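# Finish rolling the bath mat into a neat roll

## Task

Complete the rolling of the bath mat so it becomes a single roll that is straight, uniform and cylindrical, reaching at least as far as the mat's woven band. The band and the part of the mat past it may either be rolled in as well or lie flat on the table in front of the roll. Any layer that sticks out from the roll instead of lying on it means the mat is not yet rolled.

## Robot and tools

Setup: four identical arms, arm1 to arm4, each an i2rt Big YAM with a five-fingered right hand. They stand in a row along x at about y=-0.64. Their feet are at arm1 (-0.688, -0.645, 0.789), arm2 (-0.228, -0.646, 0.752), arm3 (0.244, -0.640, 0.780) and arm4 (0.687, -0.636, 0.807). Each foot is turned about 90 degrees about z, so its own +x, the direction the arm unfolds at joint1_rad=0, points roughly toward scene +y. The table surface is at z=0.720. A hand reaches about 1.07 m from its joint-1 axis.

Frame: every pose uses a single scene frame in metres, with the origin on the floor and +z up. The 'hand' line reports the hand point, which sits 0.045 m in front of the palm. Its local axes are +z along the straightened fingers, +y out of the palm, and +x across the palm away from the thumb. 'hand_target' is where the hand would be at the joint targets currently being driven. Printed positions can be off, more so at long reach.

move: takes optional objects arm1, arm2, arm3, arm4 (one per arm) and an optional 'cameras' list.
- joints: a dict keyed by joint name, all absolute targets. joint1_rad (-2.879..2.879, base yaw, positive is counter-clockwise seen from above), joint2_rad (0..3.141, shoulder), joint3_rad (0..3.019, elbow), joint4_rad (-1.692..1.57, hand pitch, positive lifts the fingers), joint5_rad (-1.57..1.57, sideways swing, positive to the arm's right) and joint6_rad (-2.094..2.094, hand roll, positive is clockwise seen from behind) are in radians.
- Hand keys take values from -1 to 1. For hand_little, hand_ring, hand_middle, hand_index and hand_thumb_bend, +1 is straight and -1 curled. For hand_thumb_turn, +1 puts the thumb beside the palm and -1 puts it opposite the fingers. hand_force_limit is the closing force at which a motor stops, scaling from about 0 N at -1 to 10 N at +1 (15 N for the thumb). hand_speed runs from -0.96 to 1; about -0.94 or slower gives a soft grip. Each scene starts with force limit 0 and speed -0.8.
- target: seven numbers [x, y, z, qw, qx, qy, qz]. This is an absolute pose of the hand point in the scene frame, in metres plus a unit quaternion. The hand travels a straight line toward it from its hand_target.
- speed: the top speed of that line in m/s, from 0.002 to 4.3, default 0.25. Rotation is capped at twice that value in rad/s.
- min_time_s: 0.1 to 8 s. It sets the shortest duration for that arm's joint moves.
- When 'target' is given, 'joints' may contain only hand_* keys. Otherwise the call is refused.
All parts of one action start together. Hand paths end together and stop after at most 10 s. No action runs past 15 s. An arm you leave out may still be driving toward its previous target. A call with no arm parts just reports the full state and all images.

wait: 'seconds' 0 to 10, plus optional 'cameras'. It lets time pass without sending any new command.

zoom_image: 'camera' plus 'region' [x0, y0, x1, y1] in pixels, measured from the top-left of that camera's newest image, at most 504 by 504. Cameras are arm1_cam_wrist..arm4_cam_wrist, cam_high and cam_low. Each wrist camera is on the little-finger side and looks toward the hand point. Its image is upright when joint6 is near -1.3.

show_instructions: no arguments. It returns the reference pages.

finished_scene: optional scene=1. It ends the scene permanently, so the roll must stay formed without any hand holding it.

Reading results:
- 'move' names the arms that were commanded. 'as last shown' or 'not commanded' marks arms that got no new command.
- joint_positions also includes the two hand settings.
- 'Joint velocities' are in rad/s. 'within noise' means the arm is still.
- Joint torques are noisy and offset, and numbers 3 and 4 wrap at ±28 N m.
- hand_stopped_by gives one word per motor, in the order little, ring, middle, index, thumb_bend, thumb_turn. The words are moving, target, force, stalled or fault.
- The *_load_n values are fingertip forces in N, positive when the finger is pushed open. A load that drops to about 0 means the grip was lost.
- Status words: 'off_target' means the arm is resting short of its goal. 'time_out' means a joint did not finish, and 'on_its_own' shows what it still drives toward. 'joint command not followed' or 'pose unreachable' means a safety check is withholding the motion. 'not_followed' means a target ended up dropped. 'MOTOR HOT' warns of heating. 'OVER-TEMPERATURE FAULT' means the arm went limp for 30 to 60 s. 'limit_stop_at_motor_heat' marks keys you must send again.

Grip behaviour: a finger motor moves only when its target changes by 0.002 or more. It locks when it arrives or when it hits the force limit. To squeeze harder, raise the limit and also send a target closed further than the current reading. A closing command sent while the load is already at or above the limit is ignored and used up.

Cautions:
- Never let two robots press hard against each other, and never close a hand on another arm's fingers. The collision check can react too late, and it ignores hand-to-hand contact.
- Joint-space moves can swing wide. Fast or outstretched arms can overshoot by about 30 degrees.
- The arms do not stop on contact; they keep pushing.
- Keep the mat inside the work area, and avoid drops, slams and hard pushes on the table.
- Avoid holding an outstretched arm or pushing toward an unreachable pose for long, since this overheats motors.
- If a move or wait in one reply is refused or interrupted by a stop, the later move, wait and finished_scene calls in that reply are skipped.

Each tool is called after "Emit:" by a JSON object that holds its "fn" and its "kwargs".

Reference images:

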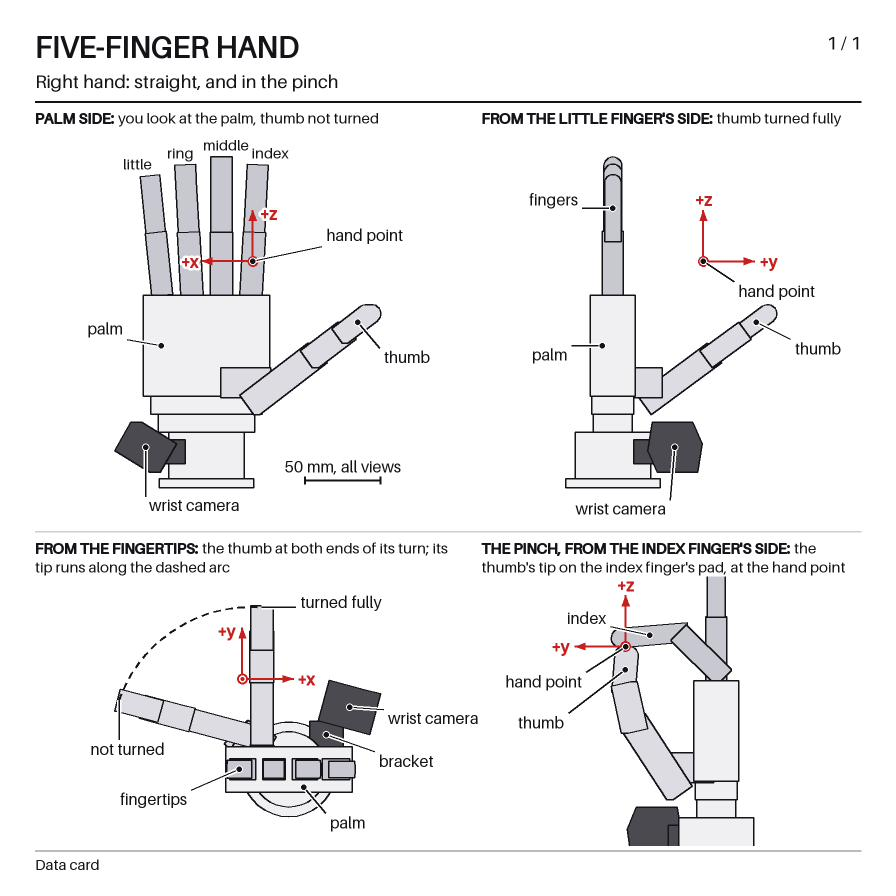

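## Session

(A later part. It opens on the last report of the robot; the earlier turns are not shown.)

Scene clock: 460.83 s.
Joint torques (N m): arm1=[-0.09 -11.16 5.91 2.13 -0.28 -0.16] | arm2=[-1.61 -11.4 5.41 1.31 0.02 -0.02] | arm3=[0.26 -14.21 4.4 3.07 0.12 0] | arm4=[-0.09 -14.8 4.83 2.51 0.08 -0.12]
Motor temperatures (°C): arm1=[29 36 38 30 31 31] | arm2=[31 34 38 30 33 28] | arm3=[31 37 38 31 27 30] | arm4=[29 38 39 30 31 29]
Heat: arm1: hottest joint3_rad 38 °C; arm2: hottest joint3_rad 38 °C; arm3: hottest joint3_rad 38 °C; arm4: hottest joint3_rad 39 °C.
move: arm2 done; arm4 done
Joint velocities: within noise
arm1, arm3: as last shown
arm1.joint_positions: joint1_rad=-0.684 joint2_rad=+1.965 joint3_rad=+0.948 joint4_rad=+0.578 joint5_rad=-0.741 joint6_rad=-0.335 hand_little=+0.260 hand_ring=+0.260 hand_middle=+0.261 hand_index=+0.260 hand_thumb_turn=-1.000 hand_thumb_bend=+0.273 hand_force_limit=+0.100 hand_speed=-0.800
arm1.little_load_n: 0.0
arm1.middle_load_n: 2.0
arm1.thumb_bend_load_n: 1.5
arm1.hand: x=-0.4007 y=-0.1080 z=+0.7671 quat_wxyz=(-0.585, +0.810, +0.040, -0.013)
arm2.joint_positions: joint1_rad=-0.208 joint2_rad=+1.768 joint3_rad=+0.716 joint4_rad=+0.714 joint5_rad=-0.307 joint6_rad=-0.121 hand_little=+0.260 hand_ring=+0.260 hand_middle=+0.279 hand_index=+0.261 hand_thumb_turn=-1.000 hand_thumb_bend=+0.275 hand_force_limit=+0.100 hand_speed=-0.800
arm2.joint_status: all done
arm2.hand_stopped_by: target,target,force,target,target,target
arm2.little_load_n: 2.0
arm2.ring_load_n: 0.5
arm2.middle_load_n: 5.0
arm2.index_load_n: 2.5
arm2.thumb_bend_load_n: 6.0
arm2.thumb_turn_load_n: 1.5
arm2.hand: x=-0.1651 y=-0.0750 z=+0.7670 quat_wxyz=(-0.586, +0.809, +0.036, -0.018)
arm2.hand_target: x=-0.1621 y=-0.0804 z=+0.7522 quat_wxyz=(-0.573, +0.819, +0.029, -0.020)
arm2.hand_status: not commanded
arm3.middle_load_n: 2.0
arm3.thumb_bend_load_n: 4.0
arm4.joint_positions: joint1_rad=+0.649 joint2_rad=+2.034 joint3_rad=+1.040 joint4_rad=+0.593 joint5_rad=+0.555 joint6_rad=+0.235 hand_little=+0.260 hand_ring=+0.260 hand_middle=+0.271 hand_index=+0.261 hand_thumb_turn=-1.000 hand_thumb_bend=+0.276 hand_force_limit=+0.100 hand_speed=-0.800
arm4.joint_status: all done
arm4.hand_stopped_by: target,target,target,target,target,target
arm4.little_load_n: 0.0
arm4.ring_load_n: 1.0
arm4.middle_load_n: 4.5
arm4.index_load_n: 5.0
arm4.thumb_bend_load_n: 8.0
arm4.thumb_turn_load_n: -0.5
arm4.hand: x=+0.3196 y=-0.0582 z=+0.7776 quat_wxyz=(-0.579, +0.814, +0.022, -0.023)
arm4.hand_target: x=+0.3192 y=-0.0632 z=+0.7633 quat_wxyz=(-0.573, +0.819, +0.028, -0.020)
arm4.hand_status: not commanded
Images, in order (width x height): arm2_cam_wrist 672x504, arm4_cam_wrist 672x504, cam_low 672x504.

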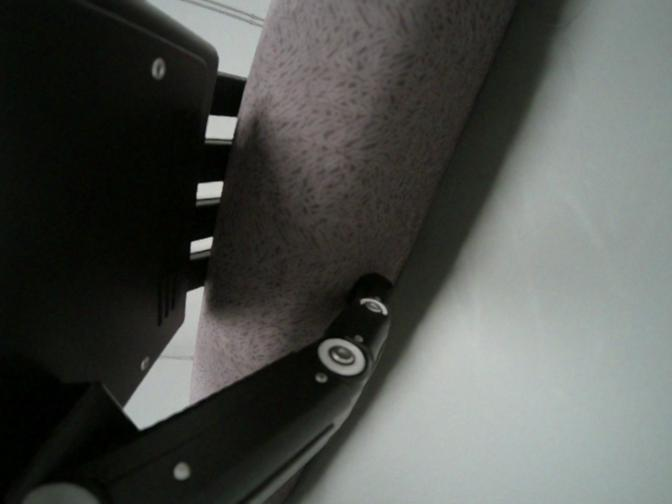

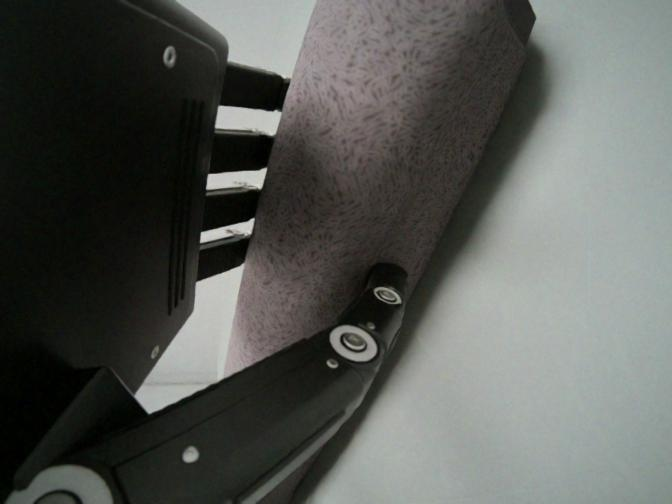

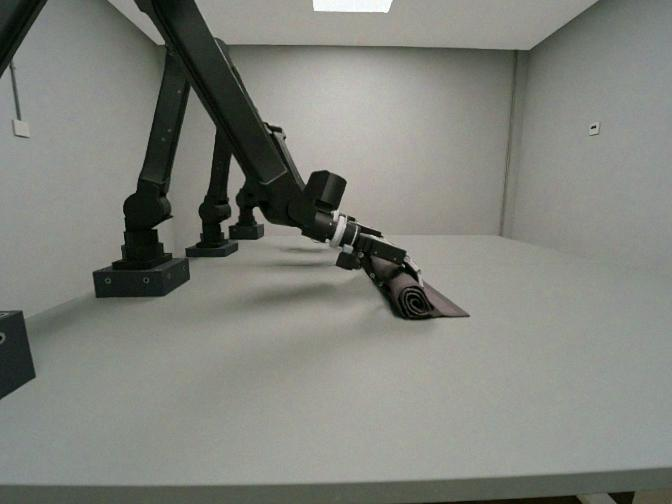

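Emit:
{"fn": "move", "kwargs": {"arm1": {"target": [-0.400, -0.093, 0.771, 0.4769, -0.8783, -0.0307, 0.0167], "speed": 0.08}, "arm2": {"target": [-0.161, -0.068, 0.769, 0.4381, -0.8983, -0.0314, 0.0153], "speed": 0.08}, "arm3": {"target": [0.084, -0.049, 0.775, 0.3905, -0.9199, -0.0321, 0.0136], "speed": 0.08}, "arm4": {"target": [0.319, -0.034, 0.783, 0.3582, -0.9330, -0.0326, 0.0125], "speed": 0.08}, "cameras": ["cam_low"]}}

Emit:
{"fn": "move", "kwargs": {"arm1": {"target": [-0.400, -0.089, 0.776, 0.4065, -0.9130, -0.0319, 0.0142], "speed": 0.08}, "arm2": {"target": [-0.161, -0.064, 0.774, 0.3418, -0.9391, -0.0328, 0.0119], "speed": 0.08}, "arm3": {"target": [0.084, -0.043, 0.781, 0.2502, -0.9675, -0.0338, 0.0087], "speed": 0.08}, "arm4": {"target": [0.319, -0.029, 0.788, 0.1994, -0.9793, -0.0342, 0.0070], "speed": 0.08}, "cameras": ["cam_low"]}}

Emit:
{"fn": "move", "kwargs": {"arm1": {"target": [-0.400, -0.086, 0.779, 0.3418, -0.9391, -0.0328, 0.0119], "speed": 0.08}, "arm2": {"target": [-0.161, -0.060, 0.776, 0.2502, -0.9675, -0.0338, 0.0087], "speed": 0.08}, "arm3": {"target": [0.084, -0.037, 0.786, 0.1218, -0.9919, -0.0346, 0.0043], "speed": 0.08}, "arm4": {"target": [0.319, -0.024, 0.789, 0.0349, -0.9988, -0.0349, 0.0012], "speed": 0.08}, "cameras": ["all"]}}

Scene clock: 465.53 s.
Joint torques (N m): arm1=[2.14 -14.04 9.58 1.35 -0.11 -0.15] | arm2=[0.44 -13.68 8.28 0.36 0.48 -0.18] | arm3=[-1.44 -15.85 8.76 1.22 -0.09 0.23] | arm4=[-0.67 -16.67 9.61 0.75 -0.02 0.02]
Motor temperatures (°C): arm1=[29 36 39 30 31 31] | arm2=[31 34 38 30 33 28] | arm3=[31 37 38 30 27 30] | arm4=[29 38 39 30 31 29]
Heat: arm1: hottest joint3_rad 39 °C; arm2: hottest joint3_rad 38 °C; arm3: hottest joint3_rad 38 °C; arm4: hottest joint3_rad 39 °C.
move: arm1 done; arm2 off_target; arm3 done; arm4 off_target
Joint velocities: within noise
arm1.joint_positions: joint1_rad=-0.631 joint2_rad=+1.909 joint3_rad=+1.092 joint4_rad=+0.111 joint5_rad=-0.601 joint6_rad=-0.441 hand_little=+0.260 hand_ring=+0.260 hand_middle=+0.260 hand_index=+0.260 hand_thumb_turn=-1.000 hand_thumb_bend=+0.272 hand_force_limit=+0.100 hand_speed=-0.800
arm1.joint_status: not commanded
arm1.hand_stopped_by: target,target,target,target,target,target
arm1.little_load_n: 0.5
arm1.ring_load_n: 0.5
arm1.middle_load_n: 0.5
arm1.index_load_n: 1.0
arm1.thumb_bend_load_n: 0.5
arm1.thumb_turn_load_n: 0.0
arm1.hand: x=-0.4008 y=-0.0992 z=+0.7730 quat_wxyz=(-0.481, +0.876, +0.026, -0.018)
arm1.hand_target: x=-0.4001 y=-0.0931 z=+0.7710 quat_wxyz=(-0.477, +0.878, +0.031, -0.017)
arm1.hand_status: done (0.007 m and 0.8 deg from the pose sent, 0.015 m and 14.7 deg at the start)
arm2.joint_positions: joint1_rad=-0.178 joint2_rad=+1.703 joint3_rad=+0.940 joint4_rad=+0.108 joint5_rad=-0.239 joint6_rad=-0.166 hand_little=+0.260 hand_ring=+0.260 hand_middle=+0.279 hand_index=+0.261 hand_thumb_turn=-1.000 hand_thumb_bend=+0.275 hand_force_limit=+0.100 hand_speed=-0.800
arm2.joint_status: not commanded
arm2.hand_stopped_by: target,target,force,target,target,target
arm2.little_load_n: 1.0
arm2.ring_load_n: 0.5
arm2.middle_load_n: 4.5
arm2.index_load_n: 2.0
arm2.thumb_bend_load_n: 6.0
arm2.thumb_turn_load_n: 2.5
arm2.hand: x=-0.1653 y=-0.0652 z=+0.7789 quat_wxyz=(-0.453, +0.891, +0.028, -0.022)
arm2.hand_target: x=-0.1611 y=-0.0683 z=+0.7692 quat_wxyz=(-0.438, +0.898, +0.031, -0.015)
arm2.hand_status: off_target (0.011 m and 2.1 deg from the pose sent, 0.008 m and 19.8 deg at the start)
arm3.joint_positions: joint1_rad=+0.214 joint2_rad=+1.785 joint3_rad=+1.029 joint4_rad=-0.010 joint5_rad=+0.131 joint6_rad=+0.102 hand_little=+0.261 hand_ring=+0.260 hand_middle=+0.261 hand_index=+0.261 hand_thumb_turn=-1.000 hand_thumb_bend=+0.332 hand_force_limit=+0.100 hand_speed=-0.800
arm3.joint_status: not commanded
arm3.hand_stopped_by: target,target,target,target,force,target
arm3.little_load_n: 2.0
arm3.ring_load_n: 1.0
arm3.middle_load_n: 2.5
arm3.index_load_n: 1.0
arm3.thumb_bend_load_n: 4.0
arm3.thumb_turn_load_n: 1.0
arm3.hand: x=+0.0852 y=-0.0585 z=+0.7749 quat_wxyz=(-0.395, +0.918, +0.041, -0.009)
arm3.hand_target: x=+0.0842 y=-0.0493 z=+0.7750 quat_wxyz=(-0.391, +0.920, +0.032, -0.014)
arm3.hand_status: done (0.010 m and 1.3 deg from the pose sent, 0.017 m and 24.4 deg at the start)
arm4.joint_positions: joint1_rad=+0.561 joint2_rad=+2.015 joint3_rad=+1.404 joint4_rad=-0.274 joint5_rad=+0.325 joint6_rad=+0.381 hand_little=+0.260 hand_ring=+0.260 hand_middle=+0.271 hand_index=+0.261 hand_thumb_turn=-1.000 hand_thumb_bend=+0.276 hand_force_limit=+0.100 hand_speed=-0.800
arm4.joint_status: not commanded
arm4.hand_stopped_by: target,target,target,target,target,target
arm4.little_load_n: 0.0
arm4.ring_load_n: 0.5
arm4.middle_load_n: 3.5
arm4.index_load_n: 3.5
arm4.thumb_bend_load_n: 7.0
arm4.thumb_turn_load_n: 0.0
arm4.hand: x=+0.3201 y=-0.0422 z=+0.7923 quat_wxyz=(-0.367, +0.930, +0.036, -0.016)
arm4.hand_target: x=+0.3192 y=-0.0344 z=+0.7832 quat_wxyz=(-0.359, +0.933, +0.033, -0.013)
arm4.hand_status: off_target (0.012 m and 1.1 deg from the pose sent, 0.025 m and 28.9 deg at the start)
Images, in order (width x height): cam_low 672x504.

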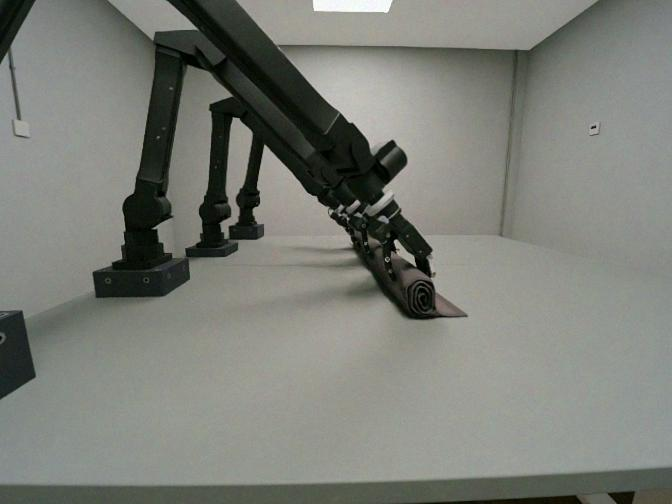

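Scene clock: 468.37 s.
Joint torques (N m): arm1=[1.14 -13.92 10.67 1.25 -0.09 -0.15] | arm2=[0.38 -14.39 9.63 0.35 0.49 -0.16] | arm3=[-1.49 -17.44 9.8 1.03 -0.05 0.26] | arm4=[-0.32 -18.78 10.44 0.31 -0.04 -0.04]
Motor temperatures (°C): arm1=[29 36 39 30 31 31] | arm2=[31 34 38 30 33 28] | arm3=[31 37 39 30 27 30] | arm4=[29 38 39 30 31 29]
Heat: arm1: hottest joint3_rad 39 °C; arm2: hottest joint3_rad 38 °C; arm3: hottest joint3_rad 39 °C; arm4: hottest joint3_rad 39 °C.
move: arm1 done; arm2 done; arm3 off_target; arm4 off_target
Joint velocities: within noise
arm1.joint_positions: joint1_rad=-0.597 joint2_rad=+1.906 joint3_rad=+1.203 joint4_rad=-0.154 joint5_rad=-0.500 joint6_rad=-0.495 hand_little=+0.260 hand_ring=+0.260 hand_middle=+0.260 hand_index=+0.260 hand_thumb_turn=-1.000 hand_thumb_bend=+0.272 hand_force_limit=+0.100 hand_speed=-0.800
arm1.joint_status: not commanded
arm1.hand_stopped_by: target,target,target,target,target,target
arm1.little_load_n: 0.5
arm1.ring_load_n: 0.5
arm1.middle_load_n: 0.0
arm1.index_load_n: 1.0
arm1.thumb_bend_load_n: 0.0
arm1.thumb_turn_load_n: 0.0
arm1.hand: x=-0.4007 y=-0.0975 z=+0.7776 quat_wxyz=(-0.409, +0.912, +0.024, -0.015)
arm1.hand_target: x=-0.4001 y=-0.0892 z=+0.7761 quat_wxyz=(-0.407, +0.913, +0.032, -0.014)
arm1.hand_status: done (0.009 m and 1.0 deg from the pose sent, 0.011 m and 9.6 deg at the start)
arm2.joint_positions: joint1_rad=-0.156 joint2_rad=+1.737 joint3_rad=+1.117 joint4_rad=-0.246 joint5_rad=-0.181 joint6_rad=-0.192 hand_little=+0.260 hand_ring=+0.260 hand_middle=+0.279 hand_index=+0.261 hand_thumb_turn=-1.000 hand_thumb_bend=+0.275 hand_force_limit=+0.100 hand_speed=-0.800
arm2.joint_status: not commanded
arm2.hand_stopped_by: target,target,force,target,target,target
arm2.little_load_n: 1.0
arm2.ring_load_n: 0.5
arm2.middle_load_n: 4.0
arm2.index_load_n: 1.5
arm2.thumb_bend_load_n: 4.5
arm2.thumb_turn_load_n: 0.5
arm2.hand: x=-0.1656 y=-0.0647 z=+0.7833 quat_wxyz=(-0.355, +0.934, +0.029, -0.018)
arm2.hand_target: x=-0.1611 y=-0.0642 z=+0.7743 quat_wxyz=(-0.342, +0.939, +0.033, -0.012)
arm2.hand_status: done (0.010 m and 1.9 deg from the pose sent, 0.007 m and 14.0 deg at the start)
arm3.joint_positions: joint1_rad=+0.195 joint2_rad=+1.879 joint3_rad=+1.313 joint4_rad=-0.496 joint5_rad=+0.079 joint6_rad=+0.114 hand_little=+0.261 hand_ring=+0.260 hand_middle=+0.261 hand_index=+0.261 hand_thumb_turn=-1.000 hand_thumb_bend=+0.332 hand_force_limit=+0.100 hand_speed=-0.800
arm3.joint_status: not commanded
arm3.hand_stopped_by: target,target,target,target,force,target
arm3.little_load_n: 2.5
arm3.ring_load_n: 0.5
arm3.middle_load_n: 1.5
arm3.index_load_n: 1.0
arm3.thumb_bend_load_n: 4.0
arm3.thumb_turn_load_n: 0.5
arm3.hand: x=+0.0847 y=-0.0546 z=+0.7822 quat_wxyz=(-0.254, +0.966, +0.046, -0.006)
arm3.hand_target: x=+0.0841 y=-0.0433 z=+0.7812 quat_wxyz=(-0.251, +0.967, +0.034, -0.009)
arm3.hand_status: off_target (0.012 m and 1.5 deg from the pose sent, 0.017 m and 17.6 deg at the start)
arm4.joint_positions: joint1_rad=+0.510 joint2_rad=+2.161 joint3_rad=+1.761 joint4_rad=-0.792 joint5_rad=+0.167 joint6_rad=+0.413 hand_little=+0.260 hand_ring=+0.260 hand_middle=+0.271 hand_index=+0.261 hand_thumb_turn=-1.000 hand_thumb_bend=+0.276 hand_force_limit=+0.100 hand_speed=-0.800
arm4.joint_status: not commanded
arm4.hand_stopped_by: target,target,target,target,target,target
arm4.little_load_n: 0.5
arm4.ring_load_n: 1.0
arm4.middle_load_n: 3.5
arm4.index_load_n: 3.0
arm4.thumb_bend_load_n: 7.0
arm4.thumb_turn_load_n: 0.0
arm4.hand: x=+0.3195 y=-0.0369 z=+0.7968 quat_wxyz=(-0.207, +0.978, +0.038, -0.010)
arm4.hand_target: x=+0.3193 y=-0.0293 z=+0.7879 quat_wxyz=(-0.200, +0.979, +0.034, -0.007)
arm4.hand_status: off_target (0.012 m and 1.0 deg from the pose sent, 0.014 m and 20.0 deg at the start)
Images, in order (width x height): cam_low 672x504.

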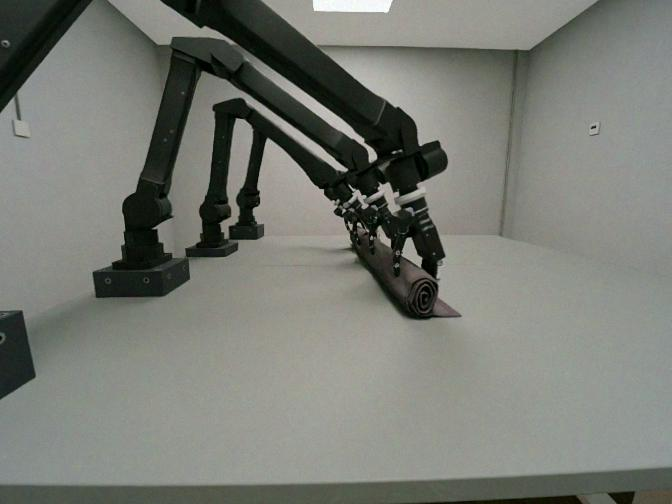

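Scene clock: 471.27 s.
Joint torques (N m): arm1=[3.08 -13.57 11.96 1.43 -0.15 -0.15] | arm2=[-0.79 -14.8 10.22 0.18 0.59 -0.18] | arm3=[-1.55 -20.72 10.25 0.53 -0.02 0.26] | arm4=[-1.55 -21.6 10.81 -0.2 -0.05 -0.15]
Motor temperatures (°C): arm1=[29 36 39 30 31 31] | arm2=[31 34 38 30 33 28] | arm3=[31 37 39 30 27 30] | arm4=[29 38 40 30 31 29]
Heat: arm1: hottest joint3_rad 39 °C; arm2: hottest joint3_rad 38 °C; arm3: hottest joint3_rad 39 °C; arm4: hottest joint3_rad 40 °C.
move: arm1 off_target; arm2 done; arm3 off_target; arm4 off_target
Joint velocities: within noise
arm1.joint_positions: joint1_rad=-0.567 joint2_rad=+1.926 joint3_rad=+1.310 joint4_rad=-0.367 joint5_rad=-0.410 joint6_rad=-0.527 hand_little=+0.260 hand_ring=+0.260 hand_middle=+0.260 hand_index=+0.260 hand_thumb_turn=-1.000 hand_thumb_bend=+0.272 hand_force_limit=+0.100 hand_speed=-0.800
arm1.joint_status: not commanded
arm1.hand_stopped_by: target,target,target,target,target,target
arm1.little_load_n: 0.5
arm1.ring_load_n: 0.5
arm1.middle_load_n: 0.5
arm1.index_load_n: 0.0
arm1.thumb_bend_load_n: 0.5
arm1.thumb_turn_load_n: 0.0
arm1.hand: x=-0.4017 y=-0.0977 z=+0.7815 quat_wxyz=(-0.343, +0.939, +0.024, -0.013)
arm1.hand_target: x=-0.4003 y=-0.0863 z=+0.7791 quat_wxyz=(-0.342, +0.939, +0.033, -0.012)
arm1.hand_status: off_target (0.012 m and 1.0 deg from the pose sent, 0.012 m and 8.4 deg at the start)
arm2.joint_positions: joint1_rad=-0.136 joint2_rad=+1.818 joint3_rad=+1.302 joint4_rad=-0.545 joint5_rad=-0.130 joint6_rad=-0.203 hand_little=+0.260 hand_ring=+0.260 hand_middle=+0.279 hand_index=+0.261 hand_thumb_turn=-1.000 hand_thumb_bend=+0.275 hand_force_limit=+0.100 hand_speed=-0.800
arm2.joint_status: not commanded
arm2.hand_stopped_by: target,target,force,target,target,target
arm2.little_load_n: 1.5
arm2.ring_load_n: 0.5
arm2.middle_load_n: 2.0
arm2.index_load_n: 1.5
arm2.thumb_bend_load_n: 4.0
arm2.thumb_turn_load_n: 0.0
arm2.hand: x=-0.1664 y=-0.0632 z=+0.7839 quat_wxyz=(-0.261, +0.965, +0.029, -0.016)
arm2.hand_target: x=-0.1611 y=-0.0602 z=+0.7762 quat_wxyz=(-0.251, +0.967, +0.034, -0.009)
arm2.hand_status: done (0.010 m and 1.6 deg from the pose sent, 0.010 m and 12.7 deg at the start)
arm3.joint_positions: joint1_rad=+0.181 joint2_rad=+2.042 joint3_rad=+1.613 joint4_rad=-0.902 joint5_rad=+0.037 joint6_rad=+0.115 hand_little=+0.261 hand_ring=+0.260 hand_middle=+0.260 hand_index=+0.261 hand_thumb_turn=-1.000 hand_thumb_bend=+0.332 hand_force_limit=+0.100 hand_speed=-0.800
arm3.joint_status: not commanded
arm3.hand_stopped_by: target,target,target,target,force,target
arm3.little_load_n: 2.5
arm3.ring_load_n: 1.0
arm3.middle_load_n: 1.0
arm3.index_load_n: 1.0
arm3.thumb_bend_load_n: 4.0
arm3.thumb_turn_load_n: 0.0
arm3.hand: x=+0.0837 y=-0.0502 z=+0.7824 quat_wxyz=(-0.121, +0.992, +0.048, -0.002)
arm3.hand_target: x=+0.0841 y=-0.0375 z=+0.7860 quat_wxyz=(-0.122, +0.992, +0.035, -0.004)
arm3.hand_status: off_target (0.014 m and 1.5 deg from the pose sent, 0.018 m and 15.5 deg at the start)
arm4.joint_positions: joint1_rad=+0.467 joint2_rad=+2.437 joint3_rad=+2.270 joint4_rad=-1.335 joint5_rad=+0.023 joint6_rad=+0.411 hand_little=+0.260 hand_ring=+0.260 hand_middle=+0.271 hand_index=+0.261 hand_thumb_turn=-1.000 hand_thumb_bend=+0.276 hand_force_limit=+0.100 hand_speed=-0.800
arm4.joint_status: not commanded
arm4.hand_stopped_by: target,target,target,target,target,target
arm4.little_load_n: 0.0
arm4.ring_load_n: 0.5
arm4.middle_load_n: 2.0
arm4.index_load_n: 2.0
arm4.thumb_bend_load_n: 7.0
arm4.thumb_turn_load_n: 0.0
arm4.hand: x=+0.3186 y=-0.0313 z=+0.7973 quat_wxyz=(-0.038, +0.999, +0.034, -0.003)
arm4.hand_target: x=+0.3192 y=-0.0245 z=+0.7891 quat_wxyz=(-0.036, +0.999, +0.035, -0.002)
arm4.hand_status: off_target (0.011 m and 0.4 deg from the pose sent, 0.015 m and 19.9 deg at the start)
pictures: arm1_cam_wrist, arm2_cam_wrist, arm3_cam_wrist, arm4_cam_wrist, cam_high, cam_low
Images, in order (width x height): arm1_cam_wrist 672x504, arm2_cam_wrist 672x504, arm3_cam_wrist 672x504, arm4_cam_wrist 672x504, cam_high 672x504, cam_low 672x504.

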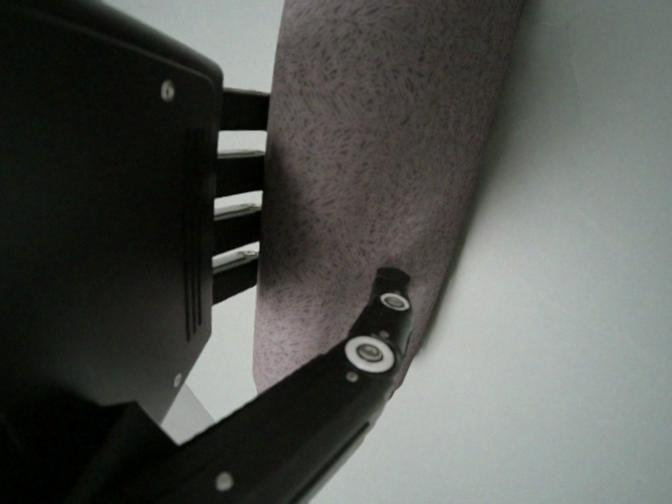

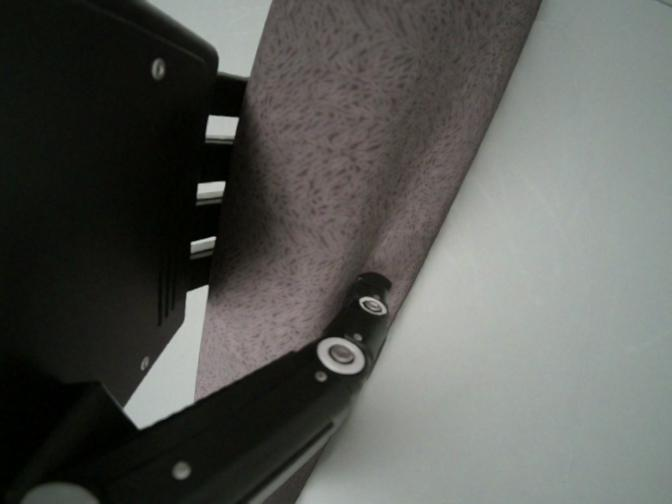

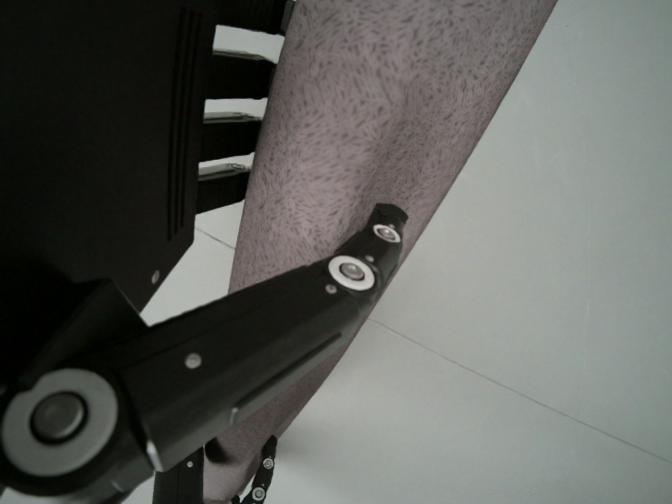

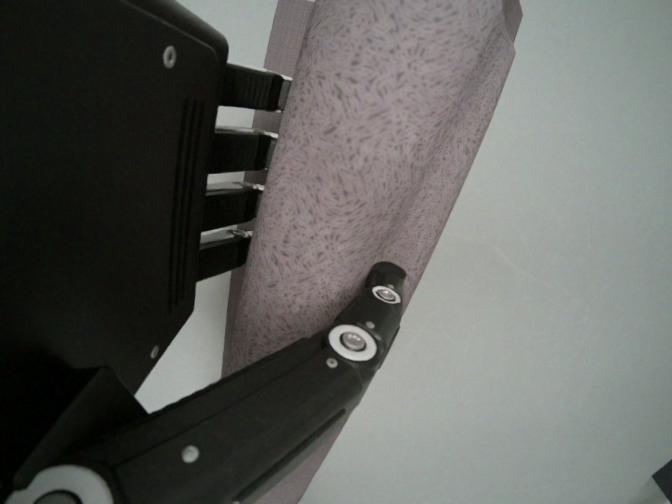

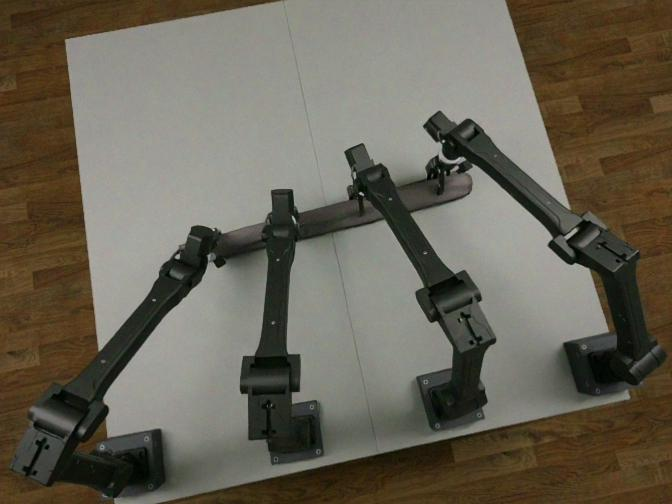

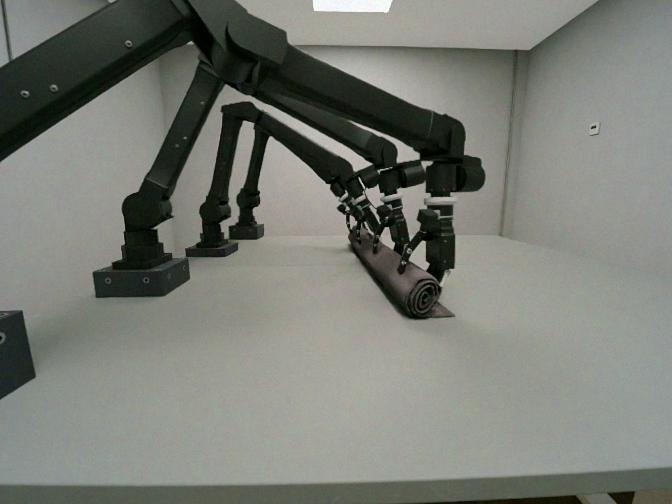

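Emit:
{"fn": "move", "kwargs": {"cameras": ["cam_high", "cam_low"]}}

Emit:
{"fn": "zoom_image", "kwargs": {"camera": "cam_low", "region": [360, 240, 500, 340]}}

Emit:
{"fn": "zoom_image", "kwargs": {"camera": "cam_high", "region": [160, 110, 500, 280]}}

Scene clock: 472.33 s.
Joint torques (N m): arm1=[2.08 -14.1 11.86 1.43 -0.19 -0.21] | arm2=[-1.26 -14.62 10.26 0.14 0.53 -0.15] | arm3=[-1.61 -20.66 10.24 0.51 -0.02 0.26] | arm4=[-0.67 -21.42 10.65 0.02 -0.03 -0.14]
Motor temperatures (°C): arm1=[29 36 40 30 31 31] | arm2=[31 34 38 30 33 28] | arm3=[31 37 39 30 27 30] | arm4=[29 38 40 30 31 29]
Heat: arm1: hottest joint3_rad 40 °C; arm2: hottest joint3_rad 38 °C; arm3: hottest joint3_rad 39 °C; arm4: hottest joint3_rad 40 °C.
Joint velocities: within noise
arm1.joint_positions: joint1_rad=-0.567 joint2_rad=+1.926 joint3_rad=+1.310 joint4_rad=-0.367 joint5_rad=-0.410 joint6_rad=-0.527 hand_little=+0.260 hand_ring=+0.260 hand_middle=+0.260 hand_index=+0.260 hand_thumb_turn=-1.000 hand_thumb_bend=+0.272 hand_force_limit=+0.100 hand_speed=-0.800
arm1.joint_status: not commanded
arm1.hand_stopped_by: target,target,target,target,target,target
arm1.little_load_n: 0.5
arm1.ring_load_n: 0.5
arm1.middle_load_n: 0.5
arm1.index_load_n: 0.0
arm1.thumb_bend_load_n: 0.0
arm1.thumb_turn_load_n: 0.0
arm1.hand: x=-0.4016 y=-0.0977 z=+0.7815 quat_wxyz=(-0.343, +0.939, +0.024, -0.013) (m; scene frame)
arm1.hand_target: x=-0.4003 y=-0.0863 z=+0.7791 quat_wxyz=(-0.342, +0.939, +0.033, -0.012) (m; scene frame)
arm1.hand_status: off_target (0.012 m and 1.0 deg from the pose sent, 0.012 m and 8.4 deg at the start)
arm2.joint_positions: joint1_rad=-0.136 joint2_rad=+1.818 joint3_rad=+1.302 joint4_rad=-0.545 joint5_rad=-0.130 joint6_rad=-0.203 hand_little=+0.260 hand_ring=+0.260 hand_middle=+0.279 hand_index=+0.261 hand_thumb_turn=-1.000 hand_thumb_bend=+0.275 hand_force_limit=+0.100 hand_speed=-0.800
arm2.joint_status: not commanded
arm2.hand_stopped_by: target,target,force,target,target,target
arm2.little_load_n: 1.5
arm2.ring_load_n: 0.5
arm2.middle_load_n: 2.0
arm2.index_load_n: 1.0
arm2.thumb_bend_load_n: 4.5
arm2.thumb_turn_load_n: 0.0
arm2.hand: x=-0.1664 y=-0.0632 z=+0.7839 quat_wxyz=(-0.261, +0.965, +0.029, -0.016) (m; scene frame)
arm2.hand_target: x=-0.1611 y=-0.0602 z=+0.7762 quat_wxyz=(-0.251, +0.967, +0.034, -0.009) (m; scene frame)
arm2.hand_status: done (0.010 m and 1.6 deg from the pose sent, 0.010 m and 12.7 deg at the start)
arm3.joint_positions: joint1_rad=+0.181 joint2_rad=+2.042 joint3_rad=+1.613 joint4_rad=-0.902 joint5_rad=+0.037 joint6_rad=+0.115 hand_little=+0.261 hand_ring=+0.260 hand_middle=+0.260 hand_index=+0.261 hand_thumb_turn=-1.000 hand_thumb_bend=+0.332 hand_force_limit=+0.100 hand_speed=-0.800
arm3.joint_status: not commanded
arm3.hand_stopped_by: target,target,target,target,force,target
arm3.little_load_n: 2.5
arm3.ring_load_n: 1.0
arm3.middle_load_n: 0.5
arm3.index_load_n: 1.5
arm3.thumb_bend_load_n: 3.5
arm3.thumb_turn_load_n: 0.0
arm3.hand: x=+0.0837 y=-0.0502 z=+0.7824 quat_wxyz=(-0.121, +0.992, +0.048, -0.002) (m; scene frame)
arm3.hand_target: x=+0.0841 y=-0.0375 z=+0.7860 quat_wxyz=(-0.122, +0.992, +0.035, -0.004) (m; scene frame)
arm3.hand_status: off_target (0.014 m and 1.5 deg from the pose sent, 0.018 m and 15.5 deg at the start)
arm4.joint_positions: joint1_rad=+0.467 joint2_rad=+2.438 joint3_rad=+2.270 joint4_rad=-1.335 joint5_rad=+0.023 joint6_rad=+0.411 hand_little=+0.260 hand_ring=+0.260 hand_middle=+0.271 hand_index=+0.261 hand_thumb_turn=-1.000 hand_thumb_bend=+0.276 hand_force_limit=+0.100 hand_speed=-0.800
arm4.joint_status: not commanded
arm4.hand_stopped_by: target,target,target,target,target,target
arm4.little_load_n: 0.5
arm4.ring_load_n: 1.0
arm4.middle_load_n: 2.5
arm4.index_load_n: 2.0
arm4.thumb_bend_load_n: 7.0
arm4.thumb_turn_load_n: -0.5
arm4.hand: x=+0.3186 y=-0.0314 z=+0.7972 quat_wxyz=(-0.038, +0.999, +0.034, -0.003) (m; scene frame)
arm4.hand_target: x=+0.3192 y=-0.0245 z=+0.7889 quat_wxyz=(-0.036, +0.999, +0.035, -0.002) (m; scene frame)
arm4.hand_status: off_target (0.011 m and 0.4 deg from the pose sent, 0.015 m and 19.9 deg at the start)
pictures: cam_high, cam_low
Images, in order (width x height): cam_high 672x504, cam_low 672x504.

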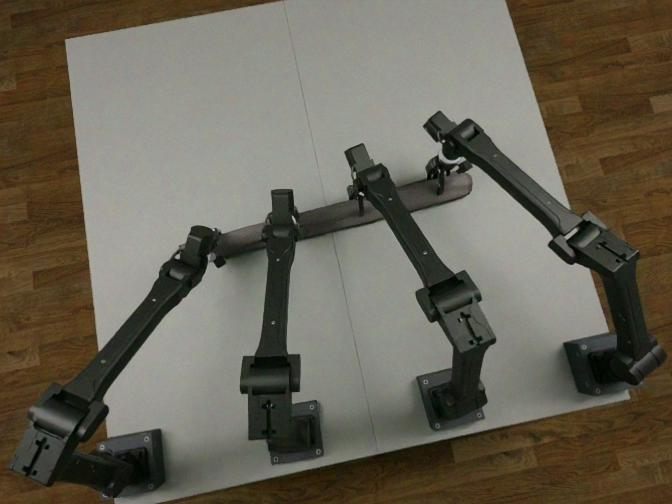

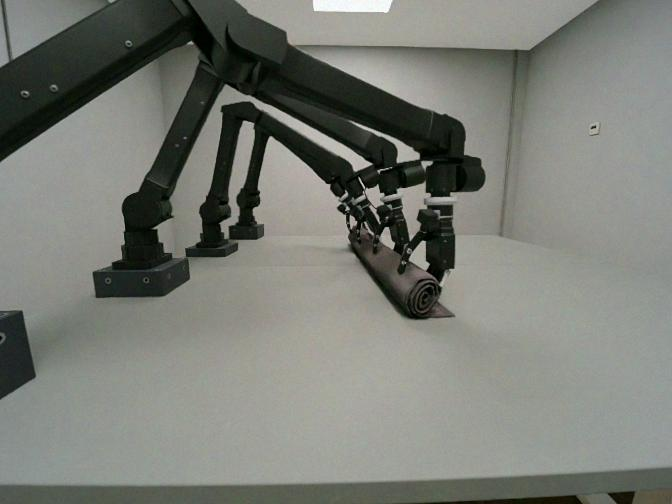

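Scaled by 3.600 from the camera's image (finer frame: 960x720).

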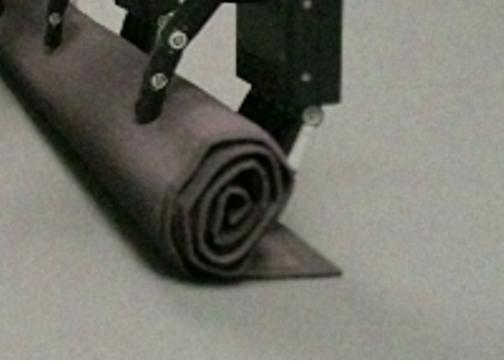

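Scaled by 1.482 from the camera's image (finer frame: 960x720).

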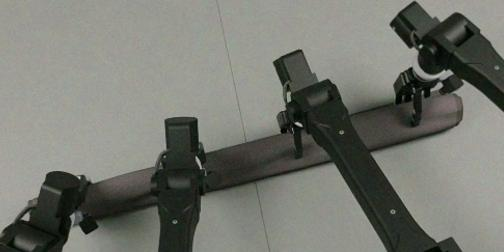

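Emit:
{"fn": "move", "kwargs": {"arm1": {"target": [-0.400, -0.092, 0.802, 0.3418, -0.9391, -0.0328, 0.0119], "speed": 0.06, "joints": {"hand_speed": -0.6, "hand_little": 0.38, "hand_ring": 0.38, "hand_middle": 0.38, "hand_index": 0.38, "hand_thumb_bend": 0.48}}, "arm3": {"target": [0.084, -0.044, 0.806, 0.1218, -0.9919, -0.0346, 0.0043], "speed": 0.06, "joints": {"hand_speed": -0.6, "hand_little": 0.38, "hand_ring": 0.38, "hand_middle": 0.38, "hand_index": 0.38, "hand_thumb_bend": 0.48}}, "cameras": ["cam_low"]}}

Emit:
{"fn": "move", "kwargs": {"arm1": {"target": [-0.400, -0.104, 0.797, 0.5733, -0.8187, -0.0286, 0.0200], "speed": 0.14, "joints": {"hand_thumb_bend": 0.90}}, "arm3": {"target": [0.080, -0.060, 0.796, 0.5733, -0.8187, -0.0286, 0.0200], "speed": 0.14, "joints": {"hand_thumb_bend": 0.90}}, "cameras": ["cam_low", "cam_high"]}}

Emit:
{"fn": "zoom_image", "kwargs": {"camera": "cam_low", "region": [320, 180, 520, 340]}}

Scene clock: 473.87 s.
Joint torques (N m): arm1=[0.91 -16.21 11.78 1.44 -0.32 -0.13] | arm2=[-1.2 -14.74 10.29 0.47 0.51 -0.13] | arm3=[-1.38 -24.18 9.74 0.27 0.02 0.24] | arm4=[-1.49 -21.13 10.76 -0.12 -0.04 -0.11]
Motor temperatures (°C): arm1=[29 37 40 30 31 31] | arm2=[31 34 38 30 33 28] | arm3=[31 38 39 30 27 30] | arm4=[29 38 40 30 31 29]
Heat: arm1: hottest joint3_rad 40 °C; arm2: hottest joint3_rad 38 °C; arm3: hottest joint3_rad 39 °C; arm4: hottest joint3_rad 40 °C.
move: arm1 off_target; arm3 off_target
Joint velocities: within noise
arm1.joint_positions: joint1_rad=-0.567 joint2_rad=+1.916 joint3_rad=+1.313 joint4_rad=-0.414 joint5_rad=-0.409 joint6_rad=-0.536 hand_little=+0.380 hand_ring=+0.380 hand_middle=+0.380 hand_index=+0.380 hand_thumb_turn=-1.000 hand_thumb_bend=+0.480 hand_force_limit=+0.100 hand_speed=-0.600
arm1.joint_status: all done
arm1.hand_stopped_by: target,target,target,target,target,target
arm1.little_load_n: 1.0
arm1.ring_load_n: 0.0
arm1.middle_load_n: 0.0
arm1.index_load_n: 0.0
arm1.thumb_bend_load_n: 0.0
arm1.thumb_turn_load_n: 0.0
arm1.hand: x=-0.4059 y=-0.1050 z=+0.7846 quat_wxyz=(-0.331, +0.943, +0.025, -0.021)
arm1.hand_target: x=-0.4003 y=-0.0924 z=+0.8021 quat_wxyz=(-0.342, +0.939, +0.033, -0.012)
arm1.hand_status: off_target (0.023 m and 1.9 deg from the pose sent, 0.021 m and 1.0 deg at the start)
arm2, arm4: as last shown
arm2.joint_positions: joint1_rad=-0.136 joint2_rad=+1.819 joint3_rad=+1.302 joint4_rad=-0.548 joint5_rad=-0.129 joint6_rad=-0.204 hand_little=+0.260 hand_ring=+0.260 hand_middle=+0.279 hand_index=+0.261 hand_thumb_turn=-1.000 hand_thumb_bend=+0.275 hand_force_limit=+0.100 hand_speed=-0.800
arm2.middle_load_n: 1.5
arm2.index_load_n: 1.5
arm2.thumb_turn_load_n: 0.5
arm2.hand: x=-0.1662 y=-0.0642 z=+0.7832 quat_wxyz=(-0.259, +0.965, +0.028, -0.015)
arm2.hand_target: x=-0.1611 y=-0.0602 z=+0.7761 quat_wxyz=(-0.251, +0.967, +0.034, -0.009)
arm3.joint_positions: joint1_rad=+0.181 joint2_rad=+2.043 joint3_rad=+1.613 joint4_rad=-0.930 joint5_rad=+0.037 joint6_rad=+0.120 hand_little=+0.380 hand_ring=+0.380 hand_middle=+0.380 hand_index=+0.380 hand_thumb_turn=-1.000 hand_thumb_bend=+0.480 hand_force_limit=+0.100 hand_speed=-0.600
arm3.joint_status: all done
arm3.hand_stopped_by: target,target,target,target,target,target
arm3.little_load_n: 1.0
arm3.ring_load_n: 0.5
arm3.middle_load_n: 0.5
arm3.index_load_n: 0.5
arm3.thumb_bend_load_n: 0.0
arm3.thumb_turn_load_n: 0.0
arm3.hand: x=+0.0850 y=-0.0578 z=+0.7816 quat_wxyz=(-0.106, +0.993, +0.046, +0.000)
arm3.hand_target: x=+0.0841 y=-0.0448 z=+0.8059 quat_wxyz=(-0.122, +0.992, +0.035, -0.004)
arm3.hand_status: off_target (0.028 m and 2.3 deg from the pose sent, 0.024 m and 1.5 deg at the start)
arm4.joint_positions: joint1_rad=+0.467 joint2_rad=+2.438 joint3_rad=+2.270 joint4_rad=-1.338 joint5_rad=+0.023 joint6_rad=+0.406 hand_little=+0.260 hand_ring=+0.260 hand_middle=+0.271 hand_index=+0.261 hand_thumb_turn=-1.000 hand_thumb_bend=+0.276 hand_force_limit=+0.100 hand_speed=-0.800
arm4.middle_load_n: 2.0
arm4.index_load_n: 1.5
arm4.thumb_bend_load_n: 6.5
arm4.hand: x=+0.3194 y=-0.0323 z=+0.7967 quat_wxyz=(-0.036, +0.999, +0.036, -0.002)
arm4.hand_target: x=+0.3192 y=-0.0245 z=+0.7890 quat_wxyz=(-0.036, +0.999, +0.035, -0.002)
Images, in order (width x height): cam_low 672x504.

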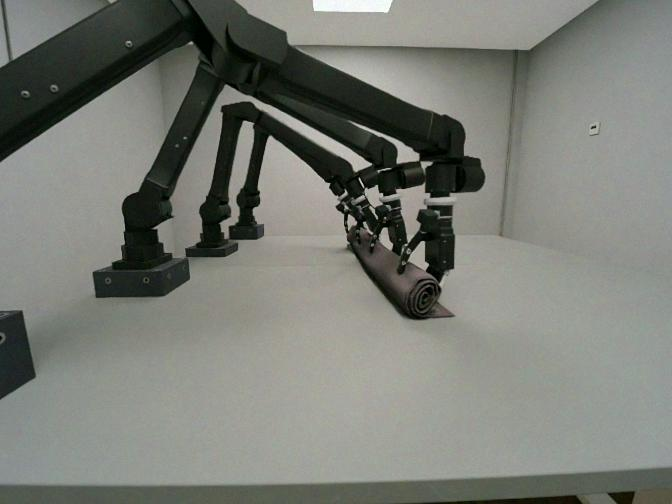

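Scene clock: 478.17 s.
Joint torques (N m): arm1=[-0.32 -11.81 6.57 2.81 -0.49 0.05] | arm2=[-0.32 -14.74 10.37 0.4 0.37 -0.16] | arm3=[0.26 -14.74 4.89 3.66 0.18 -0.11] | arm4=[-1.38 -21.6 10.73 0.12 -0.06 -0.08]
Motor temperatures (°C): arm1=[29 37 40 30 31 31] | arm2=[31 34 38 30 33 28] | arm3=[31 38 39 30 27 30] | arm4=[29 38 41 30 31 29]
Heat: arm1: hottest joint3_rad 40 °C; arm2: hottest joint3_rad 38 °C; arm3: hottest joint3_rad 39 °C; arm4: hottest joint3_rad 41 °C.
move: arm1 off_target; arm3 done
Joint velocities: within noise
arm1.joint_positions: joint1_rad=-0.667 joint2_rad=+1.865 joint3_rad=+0.985 joint4_rad=+0.430 joint5_rad=-0.720 joint6_rad=-0.335 hand_little=+0.380 hand_ring=+0.380 hand_middle=+0.380 hand_index=+0.380 hand_thumb_turn=-1.000 hand_thumb_bend=+0.900 hand_force_limit=+0.100 hand_speed=-0.600
arm1.joint_status: all done
arm1.hand_stopped_by: target,target,target,target,target,target
arm1.little_load_n: 0.0
arm1.ring_load_n: 0.0
arm1.middle_load_n: 0.0
arm1.index_load_n: 0.0
arm1.thumb_bend_load_n: 0.0
arm1.thumb_turn_load_n: 0.0
arm1.hand: x=-0.4013 y=-0.0969 z=+0.8141 quat_wxyz=(-0.580, +0.814, +0.040, -0.013)
arm1.hand_target: x=-0.4003 y=-0.1041 z=+0.7975 quat_wxyz=(-0.573, +0.819, +0.029, -0.020)
arm1.hand_status: off_target (0.019 m and 1.8 deg from the pose sent, 0.014 m and 31.4 deg at the start)
arm2, arm4: as last shown
arm2.joint_positions: joint1_rad=-0.136 joint2_rad=+1.819 joint3_rad=+1.302 joint4_rad=-0.548 joint5_rad=-0.127 joint6_rad=-0.206 hand_little=+0.260 hand_ring=+0.260 hand_middle=+0.279 hand_index=+0.261 hand_thumb_turn=-1.000 hand_thumb_bend=+0.275 hand_force_limit=+0.100 hand_speed=-0.800
arm2.ring_load_n: 1.0
arm2.middle_load_n: 1.0
arm2.thumb_bend_load_n: 3.5
arm2.thumb_turn_load_n: 1.0
arm2.hand: x=-0.1658 y=-0.0643 z=+0.7829 quat_wxyz=(-0.258, +0.966, +0.029, -0.014)
arm2.hand_target: x=-0.1610 y=-0.0602 z=+0.7761 quat_wxyz=(-0.251, +0.967, +0.034, -0.009)
arm3.joint_positions: joint1_rad=+0.235 joint2_rad=+1.764 joint3_rad=+0.772 joint4_rad=+0.622 joint5_rad=+0.198 joint6_rad=+0.089 hand_little=+0.380 hand_ring=+0.380 hand_middle=+0.380 hand_index=+0.380 hand_thumb_turn=-1.000 hand_thumb_bend=+0.900 hand_force_limit=+0.100 hand_speed=-0.600
arm3.joint_status: all done
arm3.hand_stopped_by: target,target,target,target,target,target
arm3.little_load_n: -0.5
arm3.ring_load_n: 0.0
arm3.middle_load_n: 0.0
arm3.index_load_n: 0.0
arm3.thumb_bend_load_n: 0.0
arm3.thumb_turn_load_n: 0.0
arm3.hand: x=+0.0866 y=-0.0585 z=+0.7973 quat_wxyz=(-0.568, +0.823, +0.018, -0.020)
arm3.hand_target: x=+0.0801 y=-0.0601 z=+0.7960 quat_wxyz=(-0.573, +0.819, +0.028, -0.020)
arm3.hand_status: done (0.007 m and 1.4 deg from the pose sent, 0.015 m and 57.8 deg at the start)
arm4.joint_positions: joint1_rad=+0.467 joint2_rad=+2.439 joint3_rad=+2.270 joint4_rad=-1.338 joint5_rad=+0.023 joint6_rad=+0.405 hand_little=+0.260 hand_ring=+0.260 hand_middle=+0.271 hand_index=+0.261 hand_thumb_turn=-1.000 hand_thumb_bend=+0.276 hand_force_limit=+0.100 hand_speed=-0.800
arm4.ring_load_n: 0.5
arm4.index_load_n: 2.0
arm4.thumb_bend_load_n: 6.0
arm4.hand: x=+0.3194 y=-0.0324 z=+0.7964 quat_wxyz=(-0.036, +0.999, +0.037, -0.002)
arm4.hand_target: x=+0.3192 y=-0.0245 z=+0.7891 quat_wxyz=(-0.036, +0.999, +0.035, -0.002)
pictures: cam_high, cam_low
Images, in order (width x height): cam_high 672x504, cam_low 672x504.

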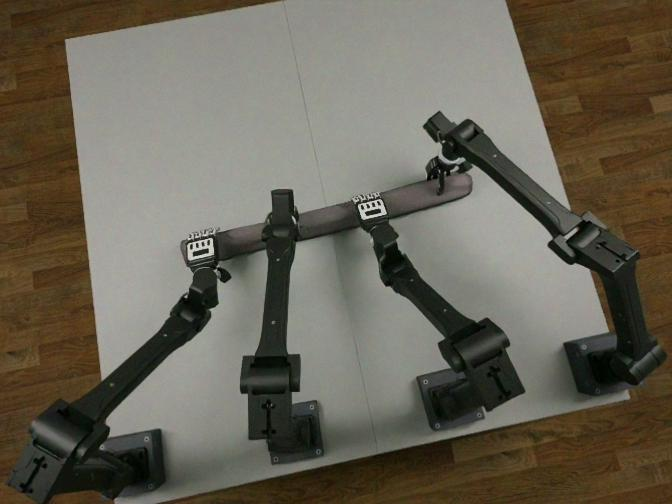

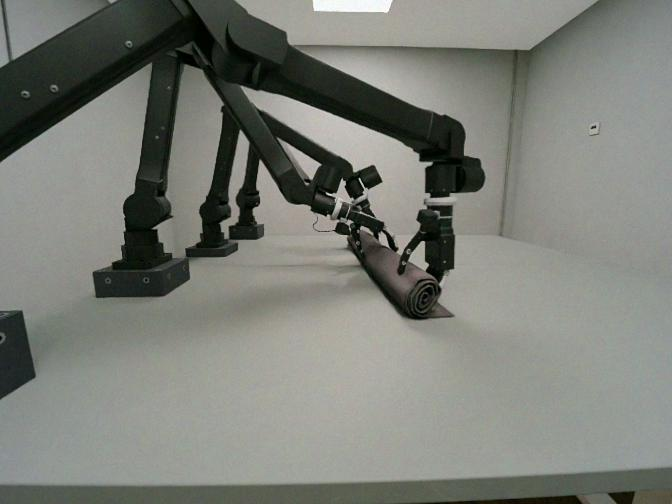

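Scaled by 2.520 from the camera's image (finer frame: 960x720).

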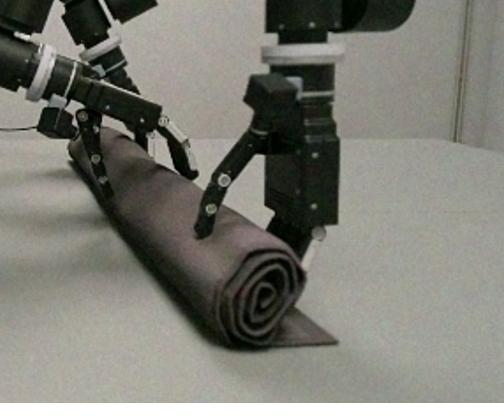

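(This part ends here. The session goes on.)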